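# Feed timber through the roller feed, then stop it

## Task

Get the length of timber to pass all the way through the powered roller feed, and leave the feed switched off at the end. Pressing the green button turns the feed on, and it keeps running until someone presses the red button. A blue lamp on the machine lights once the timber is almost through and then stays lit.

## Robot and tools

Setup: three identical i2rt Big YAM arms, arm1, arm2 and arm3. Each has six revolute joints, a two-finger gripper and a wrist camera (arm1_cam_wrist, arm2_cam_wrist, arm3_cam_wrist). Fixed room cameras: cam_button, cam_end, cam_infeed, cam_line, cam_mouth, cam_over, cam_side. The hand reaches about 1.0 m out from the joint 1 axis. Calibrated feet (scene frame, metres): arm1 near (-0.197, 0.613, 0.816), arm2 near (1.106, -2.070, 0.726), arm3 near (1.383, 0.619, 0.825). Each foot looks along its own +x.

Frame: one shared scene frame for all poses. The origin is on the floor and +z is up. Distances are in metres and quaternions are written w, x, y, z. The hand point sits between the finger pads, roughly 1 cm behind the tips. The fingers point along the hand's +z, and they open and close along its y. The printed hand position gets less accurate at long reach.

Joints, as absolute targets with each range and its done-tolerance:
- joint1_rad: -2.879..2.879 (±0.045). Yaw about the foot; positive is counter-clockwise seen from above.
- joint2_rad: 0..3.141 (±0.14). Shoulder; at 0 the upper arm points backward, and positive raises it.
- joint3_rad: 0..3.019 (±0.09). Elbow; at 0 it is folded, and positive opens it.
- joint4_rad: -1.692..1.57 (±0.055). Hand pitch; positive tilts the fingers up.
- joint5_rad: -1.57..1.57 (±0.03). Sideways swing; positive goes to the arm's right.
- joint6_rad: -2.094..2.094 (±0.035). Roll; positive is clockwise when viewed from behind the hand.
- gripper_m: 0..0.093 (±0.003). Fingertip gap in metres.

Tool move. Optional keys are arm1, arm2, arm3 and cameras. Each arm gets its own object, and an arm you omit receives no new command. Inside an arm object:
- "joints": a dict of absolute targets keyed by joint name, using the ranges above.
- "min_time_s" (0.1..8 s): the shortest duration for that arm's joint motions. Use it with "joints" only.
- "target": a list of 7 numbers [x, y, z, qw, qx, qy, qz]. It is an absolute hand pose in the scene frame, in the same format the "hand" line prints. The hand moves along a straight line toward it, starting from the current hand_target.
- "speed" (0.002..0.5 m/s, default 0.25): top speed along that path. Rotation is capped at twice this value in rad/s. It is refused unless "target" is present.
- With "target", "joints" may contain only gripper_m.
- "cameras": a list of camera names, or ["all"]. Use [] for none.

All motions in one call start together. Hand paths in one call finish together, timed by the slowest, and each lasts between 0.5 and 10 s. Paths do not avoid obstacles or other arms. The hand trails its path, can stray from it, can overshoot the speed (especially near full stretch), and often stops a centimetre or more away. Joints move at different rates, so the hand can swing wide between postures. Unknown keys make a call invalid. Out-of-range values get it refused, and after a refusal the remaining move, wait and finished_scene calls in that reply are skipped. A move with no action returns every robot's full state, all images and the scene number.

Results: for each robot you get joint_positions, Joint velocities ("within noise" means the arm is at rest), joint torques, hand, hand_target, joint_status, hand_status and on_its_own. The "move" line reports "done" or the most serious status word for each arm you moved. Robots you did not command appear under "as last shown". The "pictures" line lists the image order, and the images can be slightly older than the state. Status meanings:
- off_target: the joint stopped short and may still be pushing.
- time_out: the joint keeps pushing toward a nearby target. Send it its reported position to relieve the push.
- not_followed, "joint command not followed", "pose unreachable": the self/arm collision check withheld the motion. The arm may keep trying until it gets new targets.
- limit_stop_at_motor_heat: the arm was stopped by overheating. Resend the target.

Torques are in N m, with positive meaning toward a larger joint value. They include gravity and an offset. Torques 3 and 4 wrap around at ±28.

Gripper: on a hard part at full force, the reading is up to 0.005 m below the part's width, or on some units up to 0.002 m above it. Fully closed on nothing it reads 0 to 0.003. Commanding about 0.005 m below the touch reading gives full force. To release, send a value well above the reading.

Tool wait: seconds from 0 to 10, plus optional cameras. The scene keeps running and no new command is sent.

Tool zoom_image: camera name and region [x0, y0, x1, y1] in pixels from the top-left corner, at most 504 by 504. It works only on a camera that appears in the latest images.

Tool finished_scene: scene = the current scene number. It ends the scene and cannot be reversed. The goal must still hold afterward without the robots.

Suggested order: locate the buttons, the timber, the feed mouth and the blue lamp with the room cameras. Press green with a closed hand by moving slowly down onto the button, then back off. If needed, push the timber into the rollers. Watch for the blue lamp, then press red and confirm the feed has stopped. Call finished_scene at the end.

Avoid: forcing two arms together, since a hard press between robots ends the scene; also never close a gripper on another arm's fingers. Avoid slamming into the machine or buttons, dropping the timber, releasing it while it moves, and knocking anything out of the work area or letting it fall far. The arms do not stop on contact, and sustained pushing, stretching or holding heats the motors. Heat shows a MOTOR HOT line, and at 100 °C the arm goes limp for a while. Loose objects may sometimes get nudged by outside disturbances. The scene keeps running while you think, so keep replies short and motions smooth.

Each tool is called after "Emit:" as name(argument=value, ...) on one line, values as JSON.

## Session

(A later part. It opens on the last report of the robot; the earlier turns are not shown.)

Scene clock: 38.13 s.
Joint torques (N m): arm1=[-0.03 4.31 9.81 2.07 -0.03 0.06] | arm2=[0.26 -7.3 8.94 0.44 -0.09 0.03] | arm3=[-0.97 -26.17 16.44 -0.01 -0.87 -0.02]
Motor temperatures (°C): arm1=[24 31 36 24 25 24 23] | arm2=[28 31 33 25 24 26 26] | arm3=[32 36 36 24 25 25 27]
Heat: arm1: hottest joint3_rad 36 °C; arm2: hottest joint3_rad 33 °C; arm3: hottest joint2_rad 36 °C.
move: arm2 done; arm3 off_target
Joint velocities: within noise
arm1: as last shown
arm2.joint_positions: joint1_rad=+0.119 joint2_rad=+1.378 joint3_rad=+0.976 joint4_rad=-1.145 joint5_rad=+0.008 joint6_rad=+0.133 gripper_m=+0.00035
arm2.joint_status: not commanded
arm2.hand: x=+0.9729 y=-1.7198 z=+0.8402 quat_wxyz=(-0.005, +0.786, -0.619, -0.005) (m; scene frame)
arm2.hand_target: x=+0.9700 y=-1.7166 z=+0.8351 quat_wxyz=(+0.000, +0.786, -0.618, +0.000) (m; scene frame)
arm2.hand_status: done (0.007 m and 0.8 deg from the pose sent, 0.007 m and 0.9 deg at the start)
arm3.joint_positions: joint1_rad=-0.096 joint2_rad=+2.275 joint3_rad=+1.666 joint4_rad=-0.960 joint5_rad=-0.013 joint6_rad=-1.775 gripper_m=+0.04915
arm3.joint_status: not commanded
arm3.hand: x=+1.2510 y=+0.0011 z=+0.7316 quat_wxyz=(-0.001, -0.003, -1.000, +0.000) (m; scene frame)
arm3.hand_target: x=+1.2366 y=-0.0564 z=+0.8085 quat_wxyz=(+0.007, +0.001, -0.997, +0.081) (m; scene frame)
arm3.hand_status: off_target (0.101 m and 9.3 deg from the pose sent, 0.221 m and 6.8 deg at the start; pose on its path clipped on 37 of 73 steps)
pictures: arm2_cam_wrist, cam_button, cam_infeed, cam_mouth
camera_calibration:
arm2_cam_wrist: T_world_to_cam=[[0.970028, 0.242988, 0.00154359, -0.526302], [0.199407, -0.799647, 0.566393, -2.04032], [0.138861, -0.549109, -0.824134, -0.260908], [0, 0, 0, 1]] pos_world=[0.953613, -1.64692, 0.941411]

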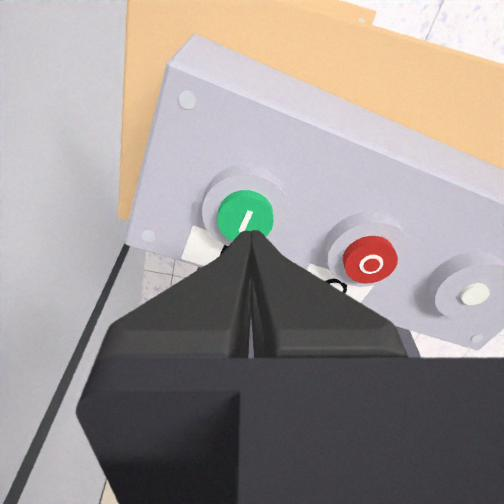

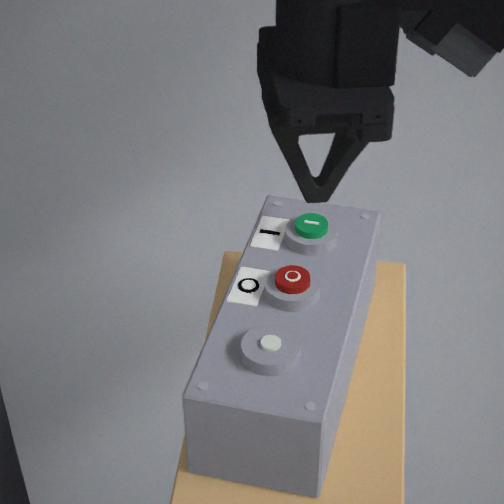

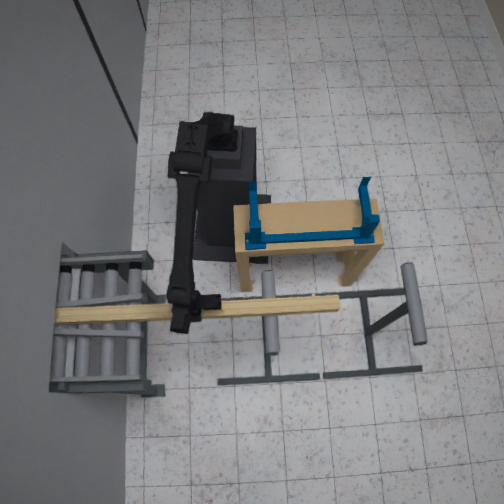

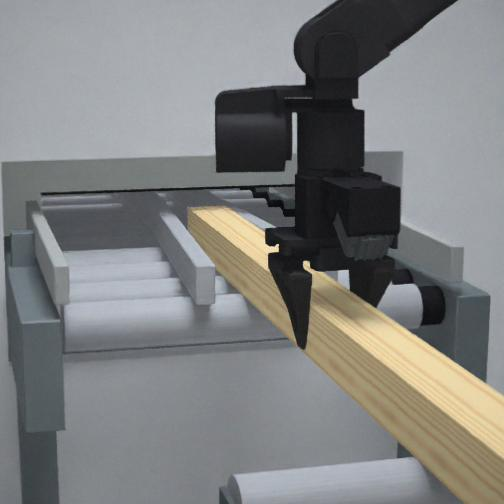

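Emit:
move(arm3={"target": [1.245, -0.025, 0.75, 0, 0, 0.9995, -0.02], "speed": 0.15}, arm2={"target": [0.9685, -1.7155, 0.793, 0, 0.786, -0.618, 0], "speed": 0.08}, cameras=["cam_button", "cam_infeed"])

Emit:
move(arm3={"joints": {"gripper_m": 0.085}}, cameras=["cam_button", "cam_infeed", "cam_mouth"])

Scene clock: 39.53 s.
Joint torques (N m): arm1=[0.09 4.25 9.77 2.07 -0.03 0.06] | arm2=[0.73 -6.07 6.71 2.18 -0.1 0] | arm3=[-0.15 -21.71 12.68 -0.34 -0.62 0.07]
Motor temperatures (°C): arm1=[24 31 36 24 25 24 23] | arm2=[28 31 33 25 24 26 26] | arm3=[32 36 36 24 25 25 27]
Heat: arm1: hottest joint3_rad 36 °C; arm2: hottest joint3_rad 33 °C; arm3: hottest joint2_rad 36 °C.
move: arm2 off_target; arm3 off_target
Joint velocities: within noise
arm1: as last shown
arm2.joint_positions: joint1_rad=+0.119 joint2_rad=+1.416 joint3_rad=+0.942 joint4_rad=-1.064 joint5_rad=+0.008 joint6_rad=+0.133 gripper_m=+0.00035
arm2.joint_status: not commanded
arm2.hand: x=+0.9709 y=-1.7151 z=+0.8155 quat_wxyz=(-0.007, +0.786, -0.619, -0.009) (m; scene frame)
arm2.hand_target: x=+0.9690 y=-1.7167 z=+0.7940 quat_wxyz=(+0.000, +0.786, -0.618, +0.000) (m; scene frame)
arm2.hand_status: off_target (0.023 m and 1.4 deg from the pose sent, 0.048 m and 0.8 deg at the start)
arm3.joint_positions: joint1_rad=-0.101 joint2_rad=+2.279 joint3_rad=+1.668 joint4_rad=-0.966 joint5_rad=-0.006 joint6_rad=-1.779 gripper_m=+0.04915
arm3.joint_status: not commanded
arm3.hand: x=+1.2474 y=+0.0032 z=+0.7298 quat_wxyz=(+0.001, -0.004, -1.000, -0.005) (m; scene frame)
arm3.hand_target: x=+1.2454 y=-0.0235 z=+0.7510 quat_wxyz=(+0.000, +0.000, -1.000, +0.021) (m; scene frame)
arm3.hand_status: off_target (0.035 m and 2.9 deg from the pose sent, 0.032 m and 2.4 deg at the start)
pictures: cam_button, cam_infeed

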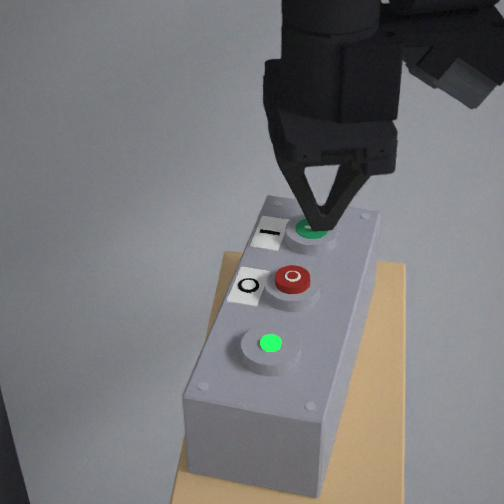

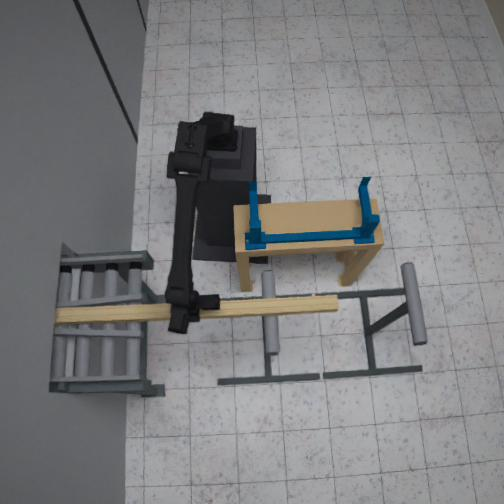

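Scene clock: 40.20 s.
Joint torques (N m): arm1=[-0.03 4.31 9.8 2.02 -0.02 0.06] | arm2=[-0.03 -6.3 6.72 2.09 -0.12 0.01] | arm3=[-0.73 -21.95 11.59 -0.03 -0.21 0.07]
Motor temperatures (°C): arm1=[24 31 36 24 25 24 23] | arm2=[28 31 33 25 24 26 26] | arm3=[32 36 36 24 25 25 27]
Heat: arm1: hottest joint3_rad 36 °C; arm2: hottest joint3_rad 33 °C; arm3: hottest joint2_rad 36 °C.
move: arm3 done
Joint velocities: within noise
arm1, arm2: as last shown
arm3.joint_positions: joint1_rad=-0.100 joint2_rad=+2.279 joint3_rad=+1.682 joint4_rad=-0.972 joint5_rad=-0.016 joint6_rad=-1.780 gripper_m=+0.08483
arm3.joint_status: all done
arm3.hand: x=+1.2485 y=-0.0022 z=+0.7340 quat_wxyz=(-0.003, -0.003, -1.000, +0.000) (m; scene frame)
arm3.hand_target: x=+1.2453 y=-0.0234 z=+0.7508 quat_wxyz=(+0.000, +0.000, -1.000, +0.021) (m; scene frame)
arm3.hand_status: not commanded
pictures: cam_button, cam_infeed, cam_mouth

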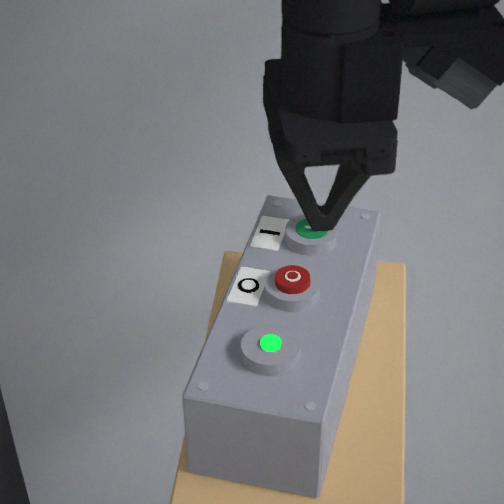

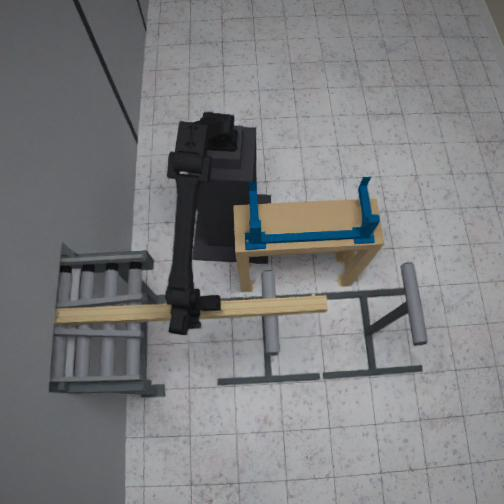

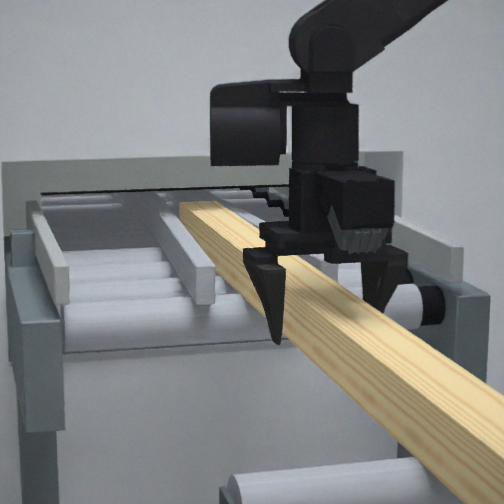

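Emit:
move(arm3={"target": [1.248, 0.0, 0.93, 0, 0, 1, 0], "speed": 0.2}, arm2={"target": [0.992, -1.727, 0.86, 0, 0.786, -0.618, 0], "speed": 0.2}, arm1={"joints": {"joint1_rad": 0.15, "joint2_rad": 2.03, "joint3_rad": 1.82, "joint4_rad": -1.385, "joint5_rad": 0.0, "joint6_rad": -1.31, "gripper_m": 0.093}, "min_time_s": 3.0}, cameras=["cam_over", "cam_infeed"])

Emit:
move(arm3={"joints": {"joint1_rad": -0.108, "joint2_rad": 1.0, "joint3_rad": 1.35, "joint4_rad": -1.6, "joint5_rad": 0, "joint6_rad": -1.79}, "min_time_s": 3}, arm2={"target": [1.0255, -1.7255, 0.838, 0, 0.786, -0.618, 0], "speed": 0.1}, arm1={"target": [-0.05, -0.010, 0.835, 0, 0, 1, 0], "speed": 0.1}, cameras=["cam_over", "arm1_cam_wrist", "arm2_cam_wrist", "cam_button", "cam_side"])

Scene clock: 44.30 s.
Joint torques (N m): arm1=[1.08 -23.41 13.03 -0.17 -0.03 -0.03] | arm2=[-0.26 -9.35 11.02 -0.2 -0.07 -0.13] | arm3=[-0.56 -22.12 13.24 -0.13 -0.05 0.04]
Motor temperatures (°C): arm1=[24 31 37 24 25 24 23] | arm2=[28 31 34 25 24 26 26] | arm3=[32 36 36 24 25 25 27]
Heat: arm1: hottest joint3_rad 37 °C; arm2: hottest joint3_rad 34 °C; arm3: hottest joint2_rad 36 °C.
move: arm1 done; arm2 off_target; arm3 off_target
Joint velocities: within noise
arm1.joint_positions: joint1_rad=+0.144 joint2_rad=+2.022 joint3_rad=+1.777 joint4_rad=-1.375 joint5_rad=-0.002 joint6_rad=-1.297 gripper_m=+0.09308
arm1.joint_status: all done
arm1.hand: x=-0.0486 y=+0.0263 z=+0.9211 quat_wxyz=(-0.003, -0.011, -1.000, -0.023) (m; scene frame)
arm1.hand_target: x=-0.0424 y=+0.0158 z=+0.9326 quat_wxyz=(-0.005, -0.002, -1.000, -0.010) (m; scene frame)
arm1.hand_status: not commanded
arm2.joint_positions: joint1_rad=+0.087 joint2_rad=+1.341 joint3_rad=+0.942 joint4_rad=-1.206 joint5_rad=+0.008 joint6_rad=+0.098 gripper_m=+0.00035
arm2.joint_status: not commanded
arm2.hand: x=+0.9936 y=-1.7420 z=+0.8415 quat_wxyz=(+0.010, +0.786, -0.617, +0.019) (m; scene frame)
arm2.hand_target: x=+0.9923 y=-1.7276 z=+0.8599 quat_wxyz=(+0.000, +0.786, -0.618, +0.000) (m; scene frame)
arm2.hand_status: off_target (0.024 m and 2.4 deg from the pose sent, 0.051 m and 1.4 deg at the start)
arm3.joint_positions: joint1_rad=-0.100 joint2_rad=+2.070 joint3_rad=+1.781 joint4_rad=-1.346 joint5_rad=-0.012 joint6_rad=-1.780 gripper_m=+0.08492
arm3.joint_status: not commanded
arm3.hand: x=+1.2544 y=+0.0201 z=+0.8966 quat_wxyz=(-0.008, -0.003, -0.999, -0.033) (m; scene frame)
arm3.hand_target: x=+1.2484 y=+0.0019 z=+0.9304 quat_wxyz=(+0.000, +0.000, -1.000, +0.000) (m; scene frame)
arm3.hand_status: off_target (0.039 m and 3.9 deg from the pose sent, 0.196 m and 0.5 deg at the start)
pictures: cam_infeed, cam_over

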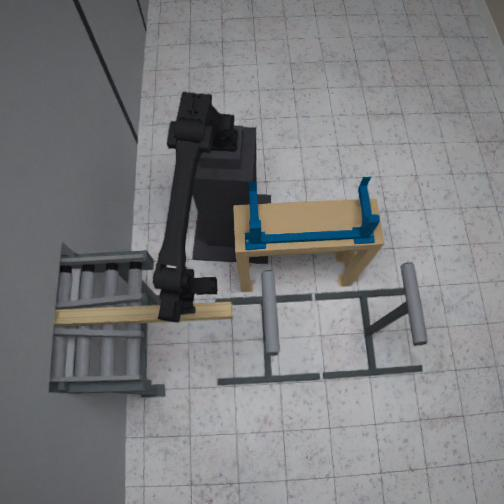

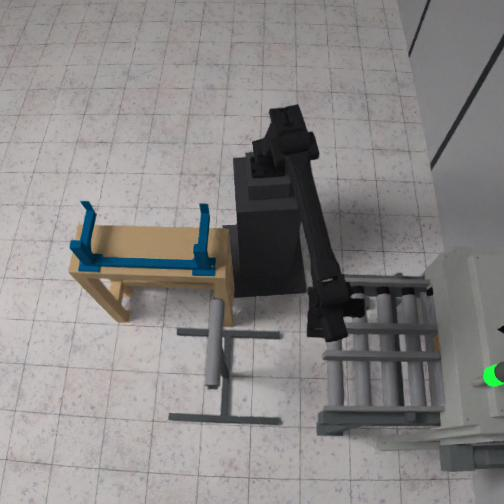

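Scene clock: 47.97 s.
Joint torques (N m): arm1=[-0.44 -23.18 9.57 0.73 -0.01 -0.02] | arm2=[-0.67 -8.76 7.82 0.7 -0.13 -0.14] | arm3=[-0.5 -5.6 8.75 0.5 -0.03 0.06]
Motor temperatures (°C): arm1=[24 32 37 24 25 24 23] | arm2=[28 31 34 24 24 26 26] | arm3=[32 35 36 24 25 25 27]
Heat: arm1: hottest joint3_rad 37 °C; arm2: hottest joint3_rad 34 °C; arm3: hottest joint3_rad 36 °C.
move: arm1 off_target; arm2 done; arm3 done
Joint velocities: within noise
arm1.joint_positions: joint1_rad=+0.140 joint2_rad=+2.132 joint3_rad=+1.767 joint4_rad=-1.200 joint5_rad=+0.013 joint6_rad=-1.320 gripper_m=+0.09308
arm1.joint_status: not commanded
arm1.hand: x=-0.0445 y=-0.0068 z=+0.8507 quat_wxyz=(-0.003, -0.002, -1.000, +0.006) (m; scene frame)
arm1.hand_target: x=-0.0501 y=-0.0096 z=+0.8353 quat_wxyz=(+0.000, +0.000, -1.000, +0.000) (m; scene frame)
arm1.hand_status: off_target (0.017 m and 0.8 deg from the pose sent, 0.093 m and 3.0 deg at the start)
arm2.joint_positions: joint1_rad=-0.006 joint2_rad=+1.341 joint3_rad=+0.932 joint4_rad=-1.166 joint5_rad=+0.007 joint6_rad=+0.005 gripper_m=+0.00035
arm2.joint_status: not commanded
arm2.hand: x=+1.0228 y=-1.7273 z=+0.8377 quat_wxyz=(+0.003, +0.786, -0.618, +0.006) (m; scene frame)
arm2.hand_target: x=+1.0255 y=-1.7256 z=+0.8379 quat_wxyz=(+0.000, +0.786, -0.618, +0.000) (m; scene frame)
arm2.hand_status: done (0.003 m and 0.8 deg from the pose sent, 0.036 m and 2.4 deg at the start)
arm3.joint_positions: joint1_rad=-0.100 joint2_rad=+1.006 joint3_rad=+1.357 joint4_rad=-1.590 joint5_rad=-0.002 joint6_rad=-1.782 gripper_m=+0.08492
arm3.joint_status: all done
arm3.hand: x=+1.3189 y=+0.3088 z=+1.2075 quat_wxyz=(+0.038, -0.001, -0.987, +0.159) (m; scene frame)
arm3.hand_target: x=+1.3171 y=+0.3139 z=+1.2053 quat_wxyz=(+0.040, -0.001, -0.987, +0.153) (m; scene frame)
arm3.hand_status: not commanded
pictures: arm1_cam_wrist, arm2_cam_wrist, cam_button, cam_over, cam_side
camera_calibration:
arm1_cam_wrist: T_world_to_cam=[[0.00992146, -0.999949, 0.00199544, -0.00759402], [-0.815571, -0.00693741, 0.578615, -0.524438], [-0.578572, -0.00736813, -0.815598, 0.796073], [0, 0, 0, 1]] pos_world=[0.0329442, -0.0053663, 0.952738]
arm2_cam_wrist: T_world_to_cam=[[0.969514, 0.245013, 0.00333026, -0.570471], [0.196111, -0.784016, 0.588948, -2.04324], [0.146911, -0.57034, -0.808164, -0.332328], [0, 0, 0, 1]] pos_world=[1.00261, -1.6517, 0.936689]

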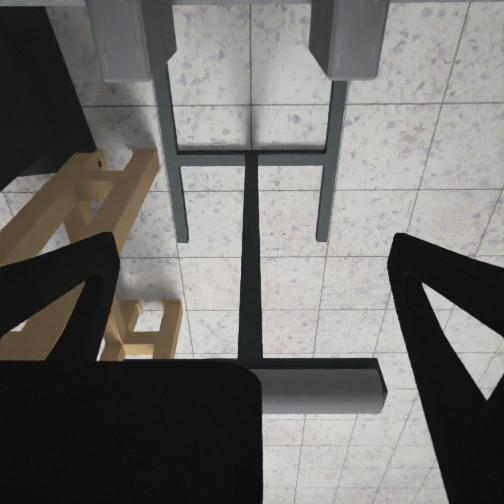

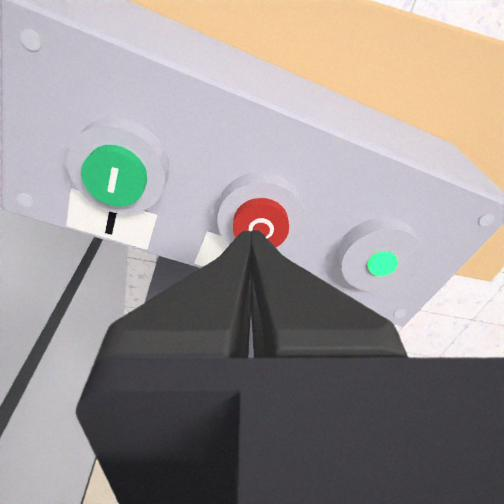

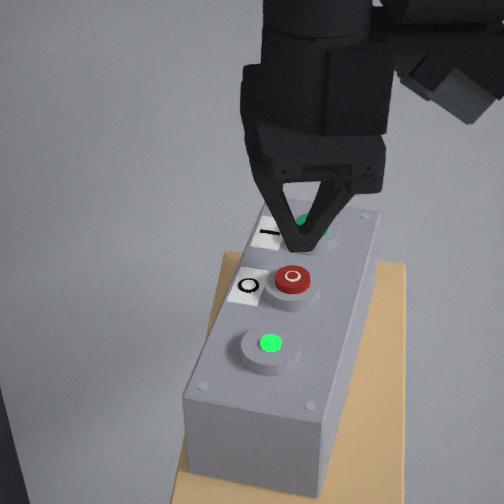

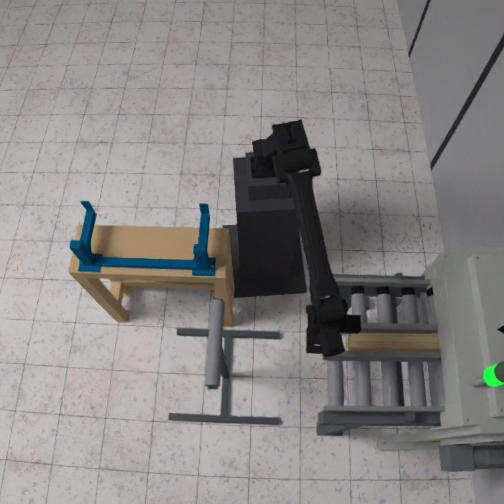

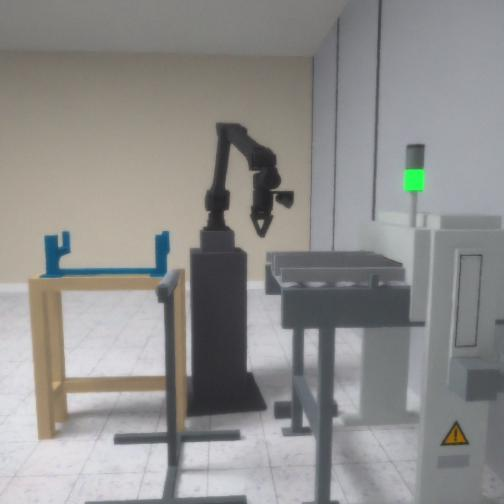

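Emit:
wait(seconds=2.3, cameras=["arm1_cam_wrist", "cam_over"])

Scene clock: 50.47 s.
Joint torques (N m): arm1=[-0.38 -23.24 9.52 0.76 -0.01 -0.03] | arm2=[-1.14 -9.05 7.76 0.79 -0.09 -0.11] | arm3=[-0.73 -5.48 8.72 0.55 -0.04 0.05]
Motor temperatures (°C): arm1=[24 33 37 24 25 24 23] | arm2=[28 31 34 24 24 26 26] | arm3=[32 35 36 24 25 25 27]
Heat: arm1: hottest joint3_rad 37 °C; arm2: hottest joint3_rad 34 °C; arm3: hottest joint3_rad 36 °C.
Joint velocities: within noise
arm1.joint_positions: joint1_rad=+0.140 joint2_rad=+2.132 joint3_rad=+1.767 joint4_rad=-1.200 joint5_rad=+0.013 joint6_rad=-1.320 gripper_m=+0.09308
arm1.joint_status: not commanded
arm1.hand: x=-0.0445 y=-0.0068 z=+0.8507 quat_wxyz=(-0.003, -0.002, -1.000, +0.006) (m; scene frame)
arm1.hand_target: x=-0.0501 y=-0.0096 z=+0.8353 quat_wxyz=(+0.000, +0.000, -1.000, +0.000) (m; scene frame)
arm1.hand_status: off_target (0.017 m and 0.8 deg from the pose sent, 0.093 m and 3.0 deg at the start)
arm2.joint_positions: joint1_rad=-0.006 joint2_rad=+1.341 joint3_rad=+0.932 joint4_rad=-1.166 joint5_rad=+0.007 joint6_rad=+0.005 gripper_m=+0.00035
arm2.joint_status: not commanded
arm2.hand: x=+1.0228 y=-1.7273 z=+0.8377 quat_wxyz=(+0.003, +0.786, -0.618, +0.006) (m; scene frame)
arm2.hand_target: x=+1.0255 y=-1.7256 z=+0.8379 quat_wxyz=(+0.000, +0.786, -0.618, +0.000) (m; scene frame)
arm2.hand_status: done (0.003 m and 0.8 deg from the pose sent, 0.036 m and 2.4 deg at the start)
arm3.joint_positions: joint1_rad=-0.100 joint2_rad=+1.006 joint3_rad=+1.357 joint4_rad=-1.590 joint5_rad=-0.002 joint6_rad=-1.782 gripper_m=+0.08492
arm3.joint_status: all done
arm3.hand: x=+1.3189 y=+0.3088 z=+1.2075 quat_wxyz=(+0.038, -0.001, -0.987, +0.159) (m; scene frame)
arm3.hand_target: x=+1.3171 y=+0.3139 z=+1.2053 quat_wxyz=(+0.040, -0.001, -0.987, +0.153) (m; scene frame)
arm3.hand_status: not commanded
wait: 2.30 s; at rest by 0.07 s
pictures: arm1_cam_wrist, cam_over
camera_calibration:
arm1_cam_wrist: T_world_to_cam=[[0.00992146, -0.999949, 0.00199544, -0.00759402], [-0.815571, -0.00693741, 0.578615, -0.524438], [-0.578572, -0.00736813, -0.815598, 0.796073], [0, 0, 0, 1]] pos_world=[0.0329442, -0.0053663, 0.952738]

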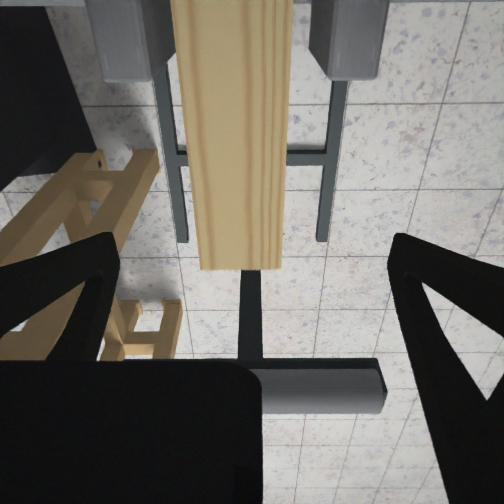

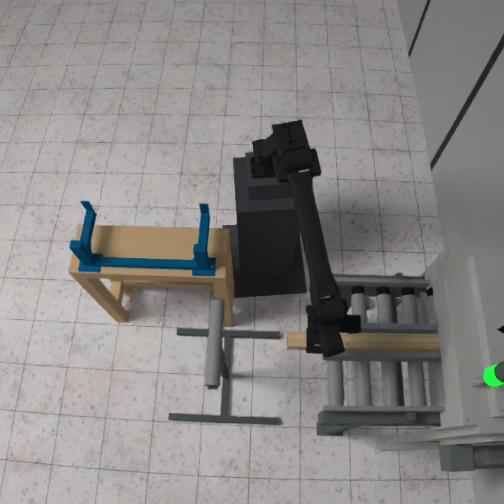

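Emit:
move(arm1={"target": [-0.05, 0.004, 0.737, 0, 0, 1, 0], "speed": 0.14}, cameras=["arm1_cam_wrist", "cam_over", "cam_end"])

Scene clock: 52.07 s.
Joint torques (N m): arm1=[-0.21 -23.65 8.73 0.7 -0.01 0] | arm2=[-0.38 -9.47 7.94 0.92 -0.12 -0.12] | arm3=[-0.73 -5.42 8.77 0.51 -0.03 0.07]
Motor temperatures (°C): arm1=[24 33 37 24 25 24 23] | arm2=[28 31 34 24 24 26 26] | arm3=[32 34 36 24 25 25 27]
Heat: arm1: hottest joint3_rad 37 °C; arm2: hottest joint3_rad 34 °C; arm3: hottest joint3_rad 36 °C.
move: arm1 off_target
Joint velocities: within noise
arm1.joint_positions: joint1_rad=+0.140 joint2_rad=+2.229 joint3_rad=+1.645 joint4_rad=-0.986 joint5_rad=+0.014 joint6_rad=-1.320 gripper_m=+0.09308
arm1.joint_status: not commanded
arm1.hand: x=-0.0460 y=+0.0056 z=+0.7495 quat_wxyz=(-0.002, -0.002, -1.000, +0.003) (m; scene frame)
arm1.hand_target: x=-0.0501 y=+0.0042 z=+0.7372 quat_wxyz=(+0.000, +0.000, -1.000, +0.000) (m; scene frame)
arm1.hand_status: off_target (0.013 m and 0.5 deg from the pose sent, 0.114 m and 0.7 deg at the start)
arm2, arm3: as last shown
pictures: arm1_cam_wrist, cam_end, cam_over
camera_calibration:
arm1_cam_wrist: T_world_to_cam=[[0.00998515, -0.999945, -0.00310124, 0.0089481], [-0.814573, -0.00993282, 0.579976, -0.46805], [-0.579975, -0.00326496, -0.814628, 0.711924], [0, 0, 0, 1]] pos_world=[0.0315478, 0.00662295, 0.851439]

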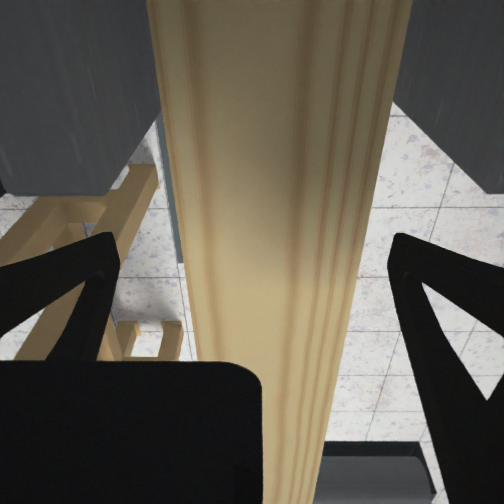

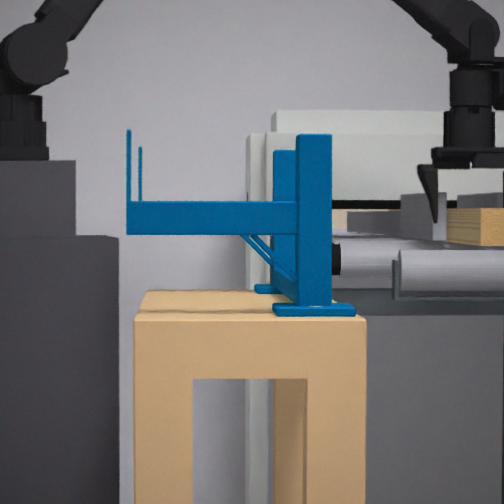

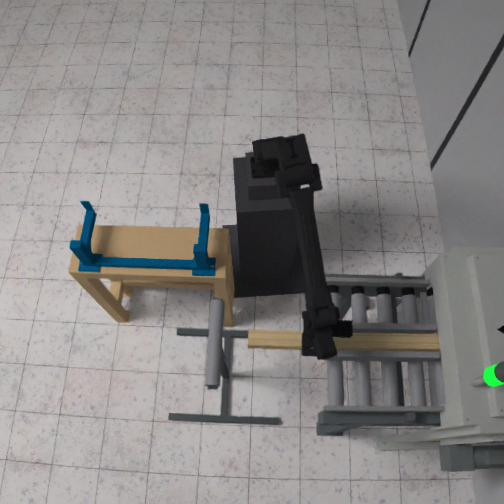

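Emit:
wait(seconds=4.2, cameras=["cam_over", "cam_side", "arm1_cam_wrist"])

Scene clock: 56.37 s.
Joint torques (N m): arm1=[-0.09 -23.53 8.72 0.73 -0.01 0.01] | arm2=[-0.26 -9.35 7.75 0.9 -0.15 -0.09] | arm3=[-0.62 -5.66 8.75 0.51 -0.04 0.05]
Motor temperatures (°C): arm1=[24 35 37 24 25 24 23] | arm2=[28 31 34 24 24 26 26] | arm3=[32 34 36 24 25 25 26]
Heat: arm1: hottest joint3_rad 37 °C; arm2: hottest joint3_rad 34 °C; arm3: hottest joint3_rad 36 °C.
Joint velocities: within noise
arm1.joint_positions: joint1_rad=+0.140 joint2_rad=+2.229 joint3_rad=+1.645 joint4_rad=-0.986 joint5_rad=+0.014 joint6_rad=-1.320 gripper_m=+0.09308
arm1.joint_status: not commanded
arm1.hand: x=-0.0460 y=+0.0056 z=+0.7495 quat_wxyz=(-0.002, -0.002, -1.000, +0.003) (m; scene frame)
arm1.hand_target: x=-0.0501 y=+0.0042 z=+0.7372 quat_wxyz=(+0.000, +0.000, -1.000, +0.000) (m; scene frame)
arm1.hand_status: off_target (0.013 m and 0.5 deg from the pose sent, 0.114 m and 0.7 deg at the start)
arm2.joint_positions: joint1_rad=-0.006 joint2_rad=+1.341 joint3_rad=+0.932 joint4_rad=-1.166 joint5_rad=+0.007 joint6_rad=+0.005 gripper_m=+0.00035
arm2.joint_status: not commanded
arm2.hand: x=+1.0228 y=-1.7273 z=+0.8377 quat_wxyz=(+0.003, +0.786, -0.618, +0.006) (m; scene frame)
arm2.hand_target: x=+1.0255 y=-1.7256 z=+0.8379 quat_wxyz=(+0.000, +0.786, -0.618, +0.000) (m; scene frame)
arm2.hand_status: not commanded
arm3.joint_positions: joint1_rad=-0.100 joint2_rad=+1.006 joint3_rad=+1.357 joint4_rad=-1.590 joint5_rad=-0.002 joint6_rad=-1.782 gripper_m=+0.08492
arm3.joint_status: not commanded
arm3.hand: x=+1.3189 y=+0.3088 z=+1.2075 quat_wxyz=(+0.038, -0.001, -0.987, +0.159) (m; scene frame)
arm3.hand_target: x=+1.3171 y=+0.3139 z=+1.2053 quat_wxyz=(+0.040, -0.001, -0.987, +0.153) (m; scene frame)
arm3.hand_status: not commanded
wait: 4.20 s; at rest by 0.17 s
pictures: arm1_cam_wrist, cam_over, cam_side
camera_calibration:
arm1_cam_wrist: T_world_to_cam=[[0.00998515, -0.999945, -0.00310124, 0.0089481], [-0.814573, -0.00993282, 0.579976, -0.46805], [-0.579975, -0.00326496, -0.814628, 0.711924], [0, 0, 0, 1]] pos_world=[0.0315478, 0.00662295, 0.851439]

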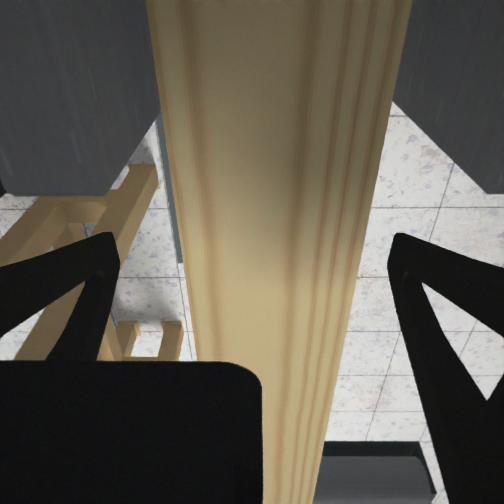

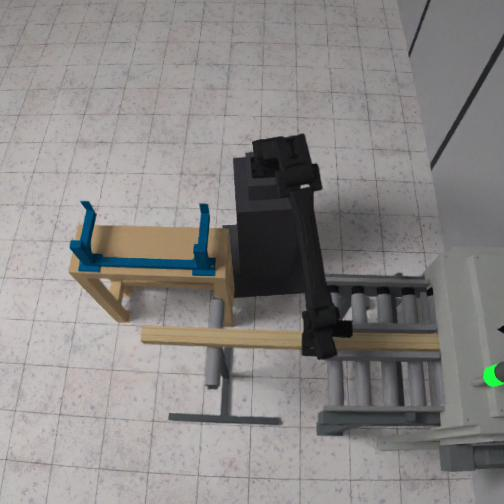

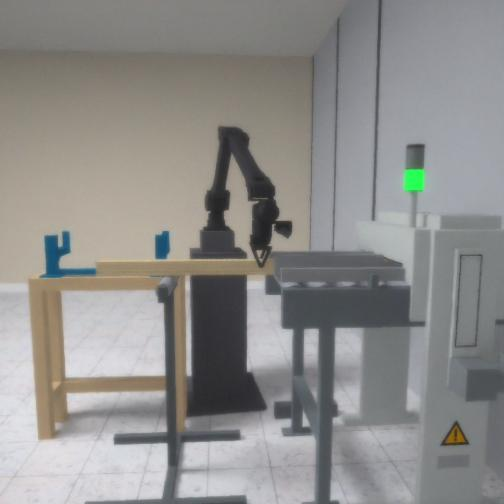

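Emit:
wait(seconds=0.5, cameras=["cam_over", "cam_side"])

Scene clock: 56.90 s.
Joint torques (N m): arm1=[-0.09 -23.59 8.7 0.73 -0.02 0.01] | arm2=[-1.03 -9.76 7.94 1.07 -0.11 -0.11] | arm3=[-0.62 -5.71 8.73 0.55 -0.03 0.06]
Motor temperatures (°C): arm1=[24 35 37 24 25 24 23] | arm2=[28 31 34 24 24 26 26] | arm3=[32 34 36 24 25 25 26]
Heat: arm1: hottest joint3_rad 37 °C; arm2: hottest joint3_rad 34 °C; arm3: hottest joint3_rad 36 °C.
Joint velocities: within noise
arm1.joint_positions: joint1_rad=+0.140 joint2_rad=+2.229 joint3_rad=+1.645 joint4_rad=-0.986 joint5_rad=+0.014 joint6_rad=-1.320 gripper_m=+0.09308
arm1.joint_status: not commanded
arm1.hand: x=-0.0460 y=+0.0056 z=+0.7495 quat_wxyz=(-0.002, -0.002, -1.000, +0.003) (m; scene frame)
arm1.hand_target: x=-0.0501 y=+0.0042 z=+0.7372 quat_wxyz=(+0.000, +0.000, -1.000, +0.000) (m; scene frame)
arm1.hand_status: off_target (0.013 m and 0.5 deg from the pose sent, 0.114 m and 0.7 deg at the start)
arm2.joint_positions: joint1_rad=-0.006 joint2_rad=+1.341 joint3_rad=+0.932 joint4_rad=-1.166 joint5_rad=+0.007 joint6_rad=+0.005 gripper_m=+0.00035
arm2.joint_status: not commanded
arm2.hand: x=+1.0228 y=-1.7273 z=+0.8377 quat_wxyz=(+0.003, +0.786, -0.618, +0.006) (m; scene frame)
arm2.hand_target: x=+1.0255 y=-1.7256 z=+0.8379 quat_wxyz=(+0.000, +0.786, -0.618, +0.000) (m; scene frame)
arm2.hand_status: not commanded
arm3.joint_positions: joint1_rad=-0.100 joint2_rad=+1.006 joint3_rad=+1.357 joint4_rad=-1.590 joint5_rad=-0.002 joint6_rad=-1.782 gripper_m=+0.08492
arm3.joint_status: not commanded
arm3.hand: x=+1.3189 y=+0.3088 z=+1.2075 quat_wxyz=(+0.038, -0.001, -0.987, +0.159) (m; scene frame)
arm3.hand_target: x=+1.3171 y=+0.3139 z=+1.2053 quat_wxyz=(+0.040, -0.001, -0.987, +0.153) (m; scene frame)
arm3.hand_status: not commanded
wait: 0.50 s; at rest by 0.23 s
pictures: cam_over, cam_side

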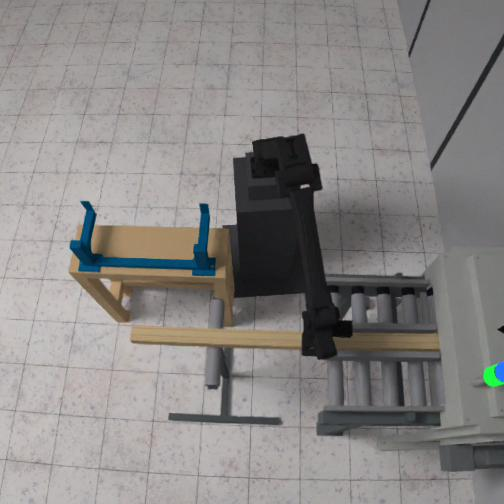

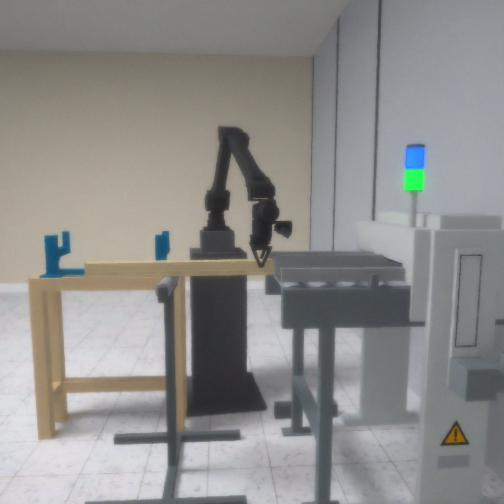

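Emit:
move(arm1={"joints": {"gripper_m": 0.035}}, cameras=["cam_over"])

Emit:
move(arm1={"target": [-0.23, 0.003, 0.745, 0, 0, 1, 0], "speed": 0.13}, arm2={"target": [1.030, -1.7205, 0.79, 0, 0.786, -0.618, 0], "speed": 0.08}, cameras=["cam_over", "cam_button", "cam_side", "arm1_cam_wrist"])

Scene clock: 57.67 s.
Joint torques (N m): arm1=[-0.09 -23.77 8.76 0.2 -0.14 0.06] | arm2=[-0.03 -8.94 7.95 0.84 -0.07 -0.1] | arm3=[-0.73 -5.77 8.7 0.53 -0.03 0.05]
Motor temperatures (°C): arm1=[24 35 37 24 25 24 23] | arm2=[28 31 34 24 24 26 26] | arm3=[32 34 36 24 25 25 26]
Heat: arm1: hottest joint3_rad 37 °C; arm2: hottest joint3_rad 34 °C; arm3: hottest joint3_rad 36 °C.
move: arm1 off_target
Joint velocities: within noise
arm1.joint_positions: joint1_rad=+0.138 joint2_rad=+2.230 joint3_rad=+1.645 joint4_rad=-0.971 joint5_rad=+0.017 joint6_rad=-1.324 gripper_m=+0.04874
arm1.joint_status: gripper_m off_target (ended at +0.04877, target +0.03500)
arm1.hand: x=-0.0464 y=+0.0019 z=+0.7493 quat_wxyz=(-0.002, -0.001, -1.000, +0.010) (m; scene frame)
arm1.hand_target: x=-0.0500 y=+0.0043 z=+0.7372 quat_wxyz=(+0.000, +0.000, -1.000, +0.000) (m; scene frame)
arm1.hand_status: not commanded
arm2, arm3: as last shown
pictures: cam_over

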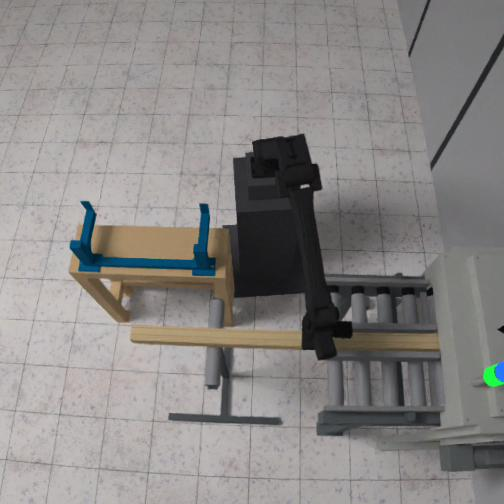

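Scene clock: 59.77 s.
Joint torques (N m): arm1=[0.44 -24.82 7.98 0.2 -0.07 0.01] | arm2=[-0.5 -5.3 6.45 2.06 -0.04 -0.12] | arm3=[-0.73 -5.77 8.72 0.53 -0.02 0.07]
Motor temperatures (°C): arm1=[24 36 37 24 25 24 23] | arm2=[28 31 34 24 24 26 26] | arm3=[32 33 36 24 25 25 26]
Heat: arm1: hottest joint3_rad 37 °C; arm2: hottest joint3_rad 34 °C; arm3: hottest joint3_rad 36 °C.
move: arm1 done; arm2 off_target
Joint velocities: within noise
arm1.joint_positions: joint1_rad=-0.156 joint2_rad=+2.197 joint3_rad=+1.587 joint4_rad=-0.954 joint5_rad=+0.016 joint6_rad=-1.611 gripper_m=+0.04874
arm1.joint_status: not commanded
arm1.hand: x=-0.2294 y=+0.0005 z=+0.7475 quat_wxyz=(+0.000, -0.004, -1.000, +0.004) (m; scene frame)
arm1.hand_target: x=-0.2299 y=+0.0030 z=+0.7451 quat_wxyz=(+0.000, +0.000, -1.000, +0.000) (m; scene frame)
arm1.hand_status: done (0.004 m and 0.7 deg from the pose sent, 0.184 m and 1.2 deg at the start)
arm2.joint_positions: joint1_rad=-0.018 joint2_rad=+1.355 joint3_rad=+0.880 joint4_rad=-1.056 joint5_rad=+0.004 joint6_rad=-0.009 gripper_m=+0.00035
arm2.joint_status: not commanded
arm2.hand: x=+1.0251 y=-1.7215 z=+0.8148 quat_wxyz=(-0.009, +0.787, -0.617, -0.011) (m; scene frame)
arm2.hand_target: x=+1.0302 y=-1.7222 z=+0.7914 quat_wxyz=(+0.000, +0.786, -0.618, +0.000) (m; scene frame)
arm2.hand_status: off_target (0.025 m and 1.7 deg from the pose sent, 0.049 m and 0.8 deg at the start)
arm3: as last shown
pictures: arm1_cam_wrist, cam_button, cam_over, cam_side
camera_calibration:
arm1_cam_wrist: T_world_to_cam=[[0.00499404, -0.999987, -0.00115444, 0.00305448], [-0.812812, -0.00473174, 0.582507, -0.617712], [-0.582504, -0.00197072, -0.812825, 0.601983], [0, 0, 0, 1]] pos_world=[-0.151442, 0.00131792, 0.849132]

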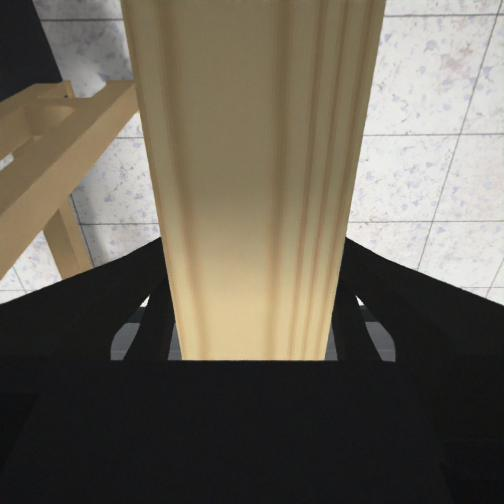

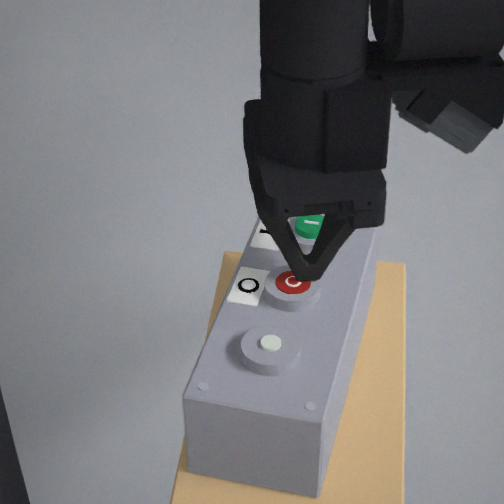

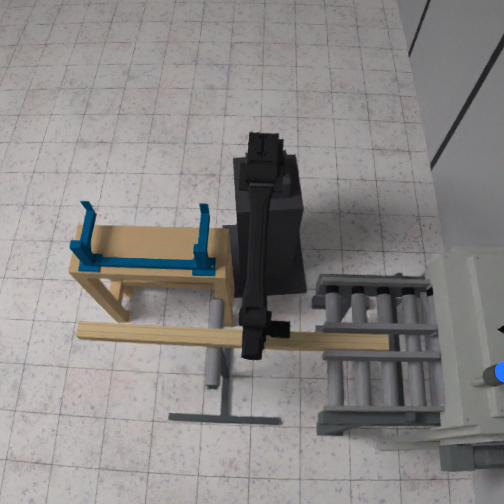

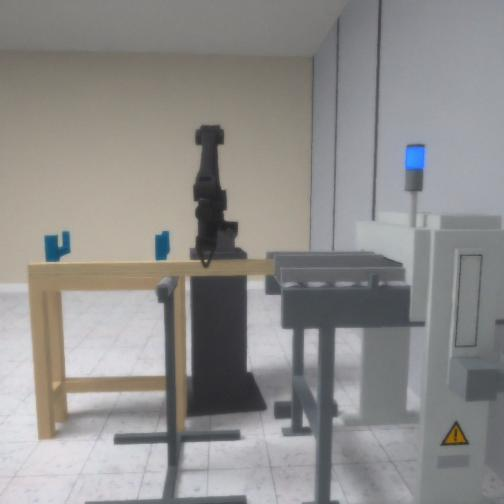

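Emit:
move(arm1={"joints": {"gripper_m": 0.09}}, arm2={"target": [1.027, -1.730, 0.88, 0, 0.786, -0.618, 0], "speed": 0.2})

Emit:
move(arm1={"target": [-0.228, 0.0, 0.86, 0, 0, 1, 0], "speed": 0.15}, cameras=["cam_over", "cam_button", "cam_side", "cam_end"])

Scene clock: 61.17 s.
Joint torques (N m): arm1=[0.38 -24.76 8.06 0.17 -0.07 0.01] | arm2=[0.5 -8.47 11.34 -0.16 -0.02 0.02] | arm3=[-0.85 -5.6 8.77 0.5 -0.03 0.06]
Motor temperatures (°C): arm1=[24 36 37 24 25 24 23] | arm2=[28 31 34 24 24 26 26] | arm3=[32 33 36 24 25 25 26]
Heat: arm1: hottest joint3_rad 37 °C; arm2: hottest joint3_rad 34 °C; arm3: hottest joint3_rad 36 °C.
move: arm1 done; arm2 off_target
Joint velocities: within noise
arm1.joint_positions: joint1_rad=-0.156 joint2_rad=+2.197 joint3_rad=+1.586 joint4_rad=-0.954 joint5_rad=+0.016 joint6_rad=-1.611 gripper_m=+0.08994
arm1.joint_status: all done
arm1.hand: x=-0.2293 y=+0.0013 z=+0.7470 quat_wxyz=(+0.000, -0.004, -1.000, +0.003) (m; scene frame)
arm1.hand_target: x=-0.2299 y=+0.0030 z=+0.7450 quat_wxyz=(+0.000, +0.000, -1.000, +0.000) (m; scene frame)
arm1.hand_status: not commanded
arm2.joint_positions: joint1_rad=-0.018 joint2_rad=+1.283 joint3_rad=+0.952 joint4_rad=-1.265 joint5_rad=+0.004 joint6_rad=-0.009 gripper_m=+0.00035
arm2.joint_status: not commanded
arm2.hand: x=+1.0303 y=-1.7425 z=+0.8638 quat_wxyz=(+0.011, +0.787, -0.617, +0.014) (m; scene frame)
arm2.hand_target: x=+1.0272 y=-1.7305 z=+0.8800 quat_wxyz=(+0.000, +0.786, -0.618, +0.000) (m; scene frame)
arm2.hand_status: off_target (0.021 m and 2.0 deg from the pose sent, 0.066 m and 1.7 deg at the start)
arm3: as last shown
pictures: none

Scene clock: 62.70 s.
Joint torques (N m): arm1=[0.85 -23.59 12.08 -0.17 -0.07 0.1] | arm2=[0.85 -8.23 11.25 -0.1 -0.06 0] | arm3=[-0.67 -5.6 8.68 0.51 -0.03 0.06]
Motor temperatures (°C): arm1=[24 36 37 24 25 24 23] | arm2=[28 31 34 24 24 26 26] | arm3=[32 33 36 24 25 25 26]
Heat: arm1: hottest joint3_rad 37 °C; arm2: hottest joint3_rad 34 °C; arm3: hottest joint3_rad 36 °C.
move: arm1 off_target
Joint velocities: within noise
arm1.joint_positions: joint1_rad=-0.156 joint2_rad=+2.055 joint3_rad=+1.640 joint4_rad=-1.181 joint5_rad=+0.016 joint6_rad=-1.611 gripper_m=+0.08994
arm1.joint_status: not commanded
arm1.hand: x=-0.2305 y=+0.0129 z=+0.8490 quat_wxyz=(-0.001, -0.004, -1.000, -0.012) (m; scene frame)
arm1.hand_target: x=-0.2279 y=+0.0004 z=+0.8601 quat_wxyz=(+0.000, +0.000, -1.000, +0.000) (m; scene frame)
arm1.hand_status: off_target (0.017 m and 1.4 deg from the pose sent, 0.113 m and 0.6 deg at the start)
arm2, arm3: as last shown
arm2.hand_target: x=+1.0272 y=-1.7304 z=+0.8800 quat_wxyz=(+0.000, +0.786, -0.618, +0.000) (m; scene frame)
pictures: cam_button, cam_end, cam_over, cam_side

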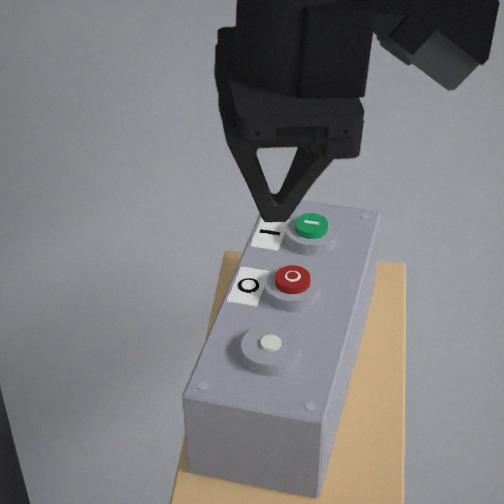

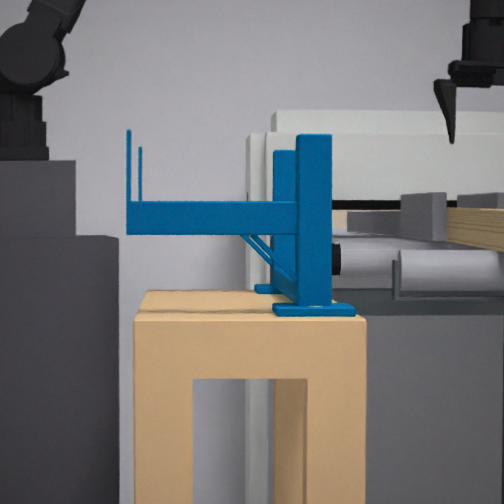

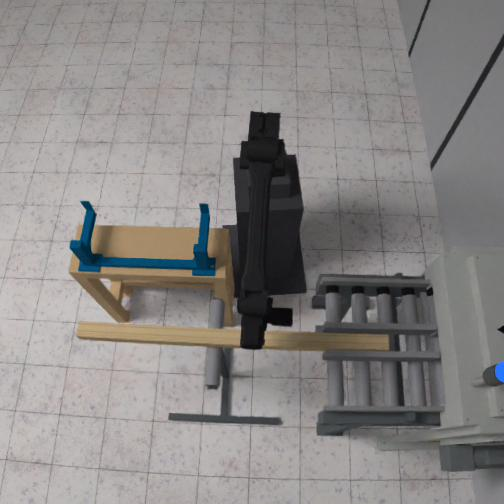

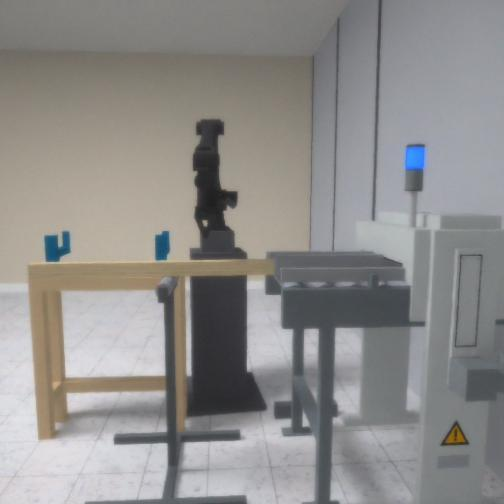

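The feed has stopped and the timber is clear of the machine, lying on the outfeed table and stand. All three arms have let go of it.

Emit:
finished_scene(scene=3)

The scene is finished: the task was done.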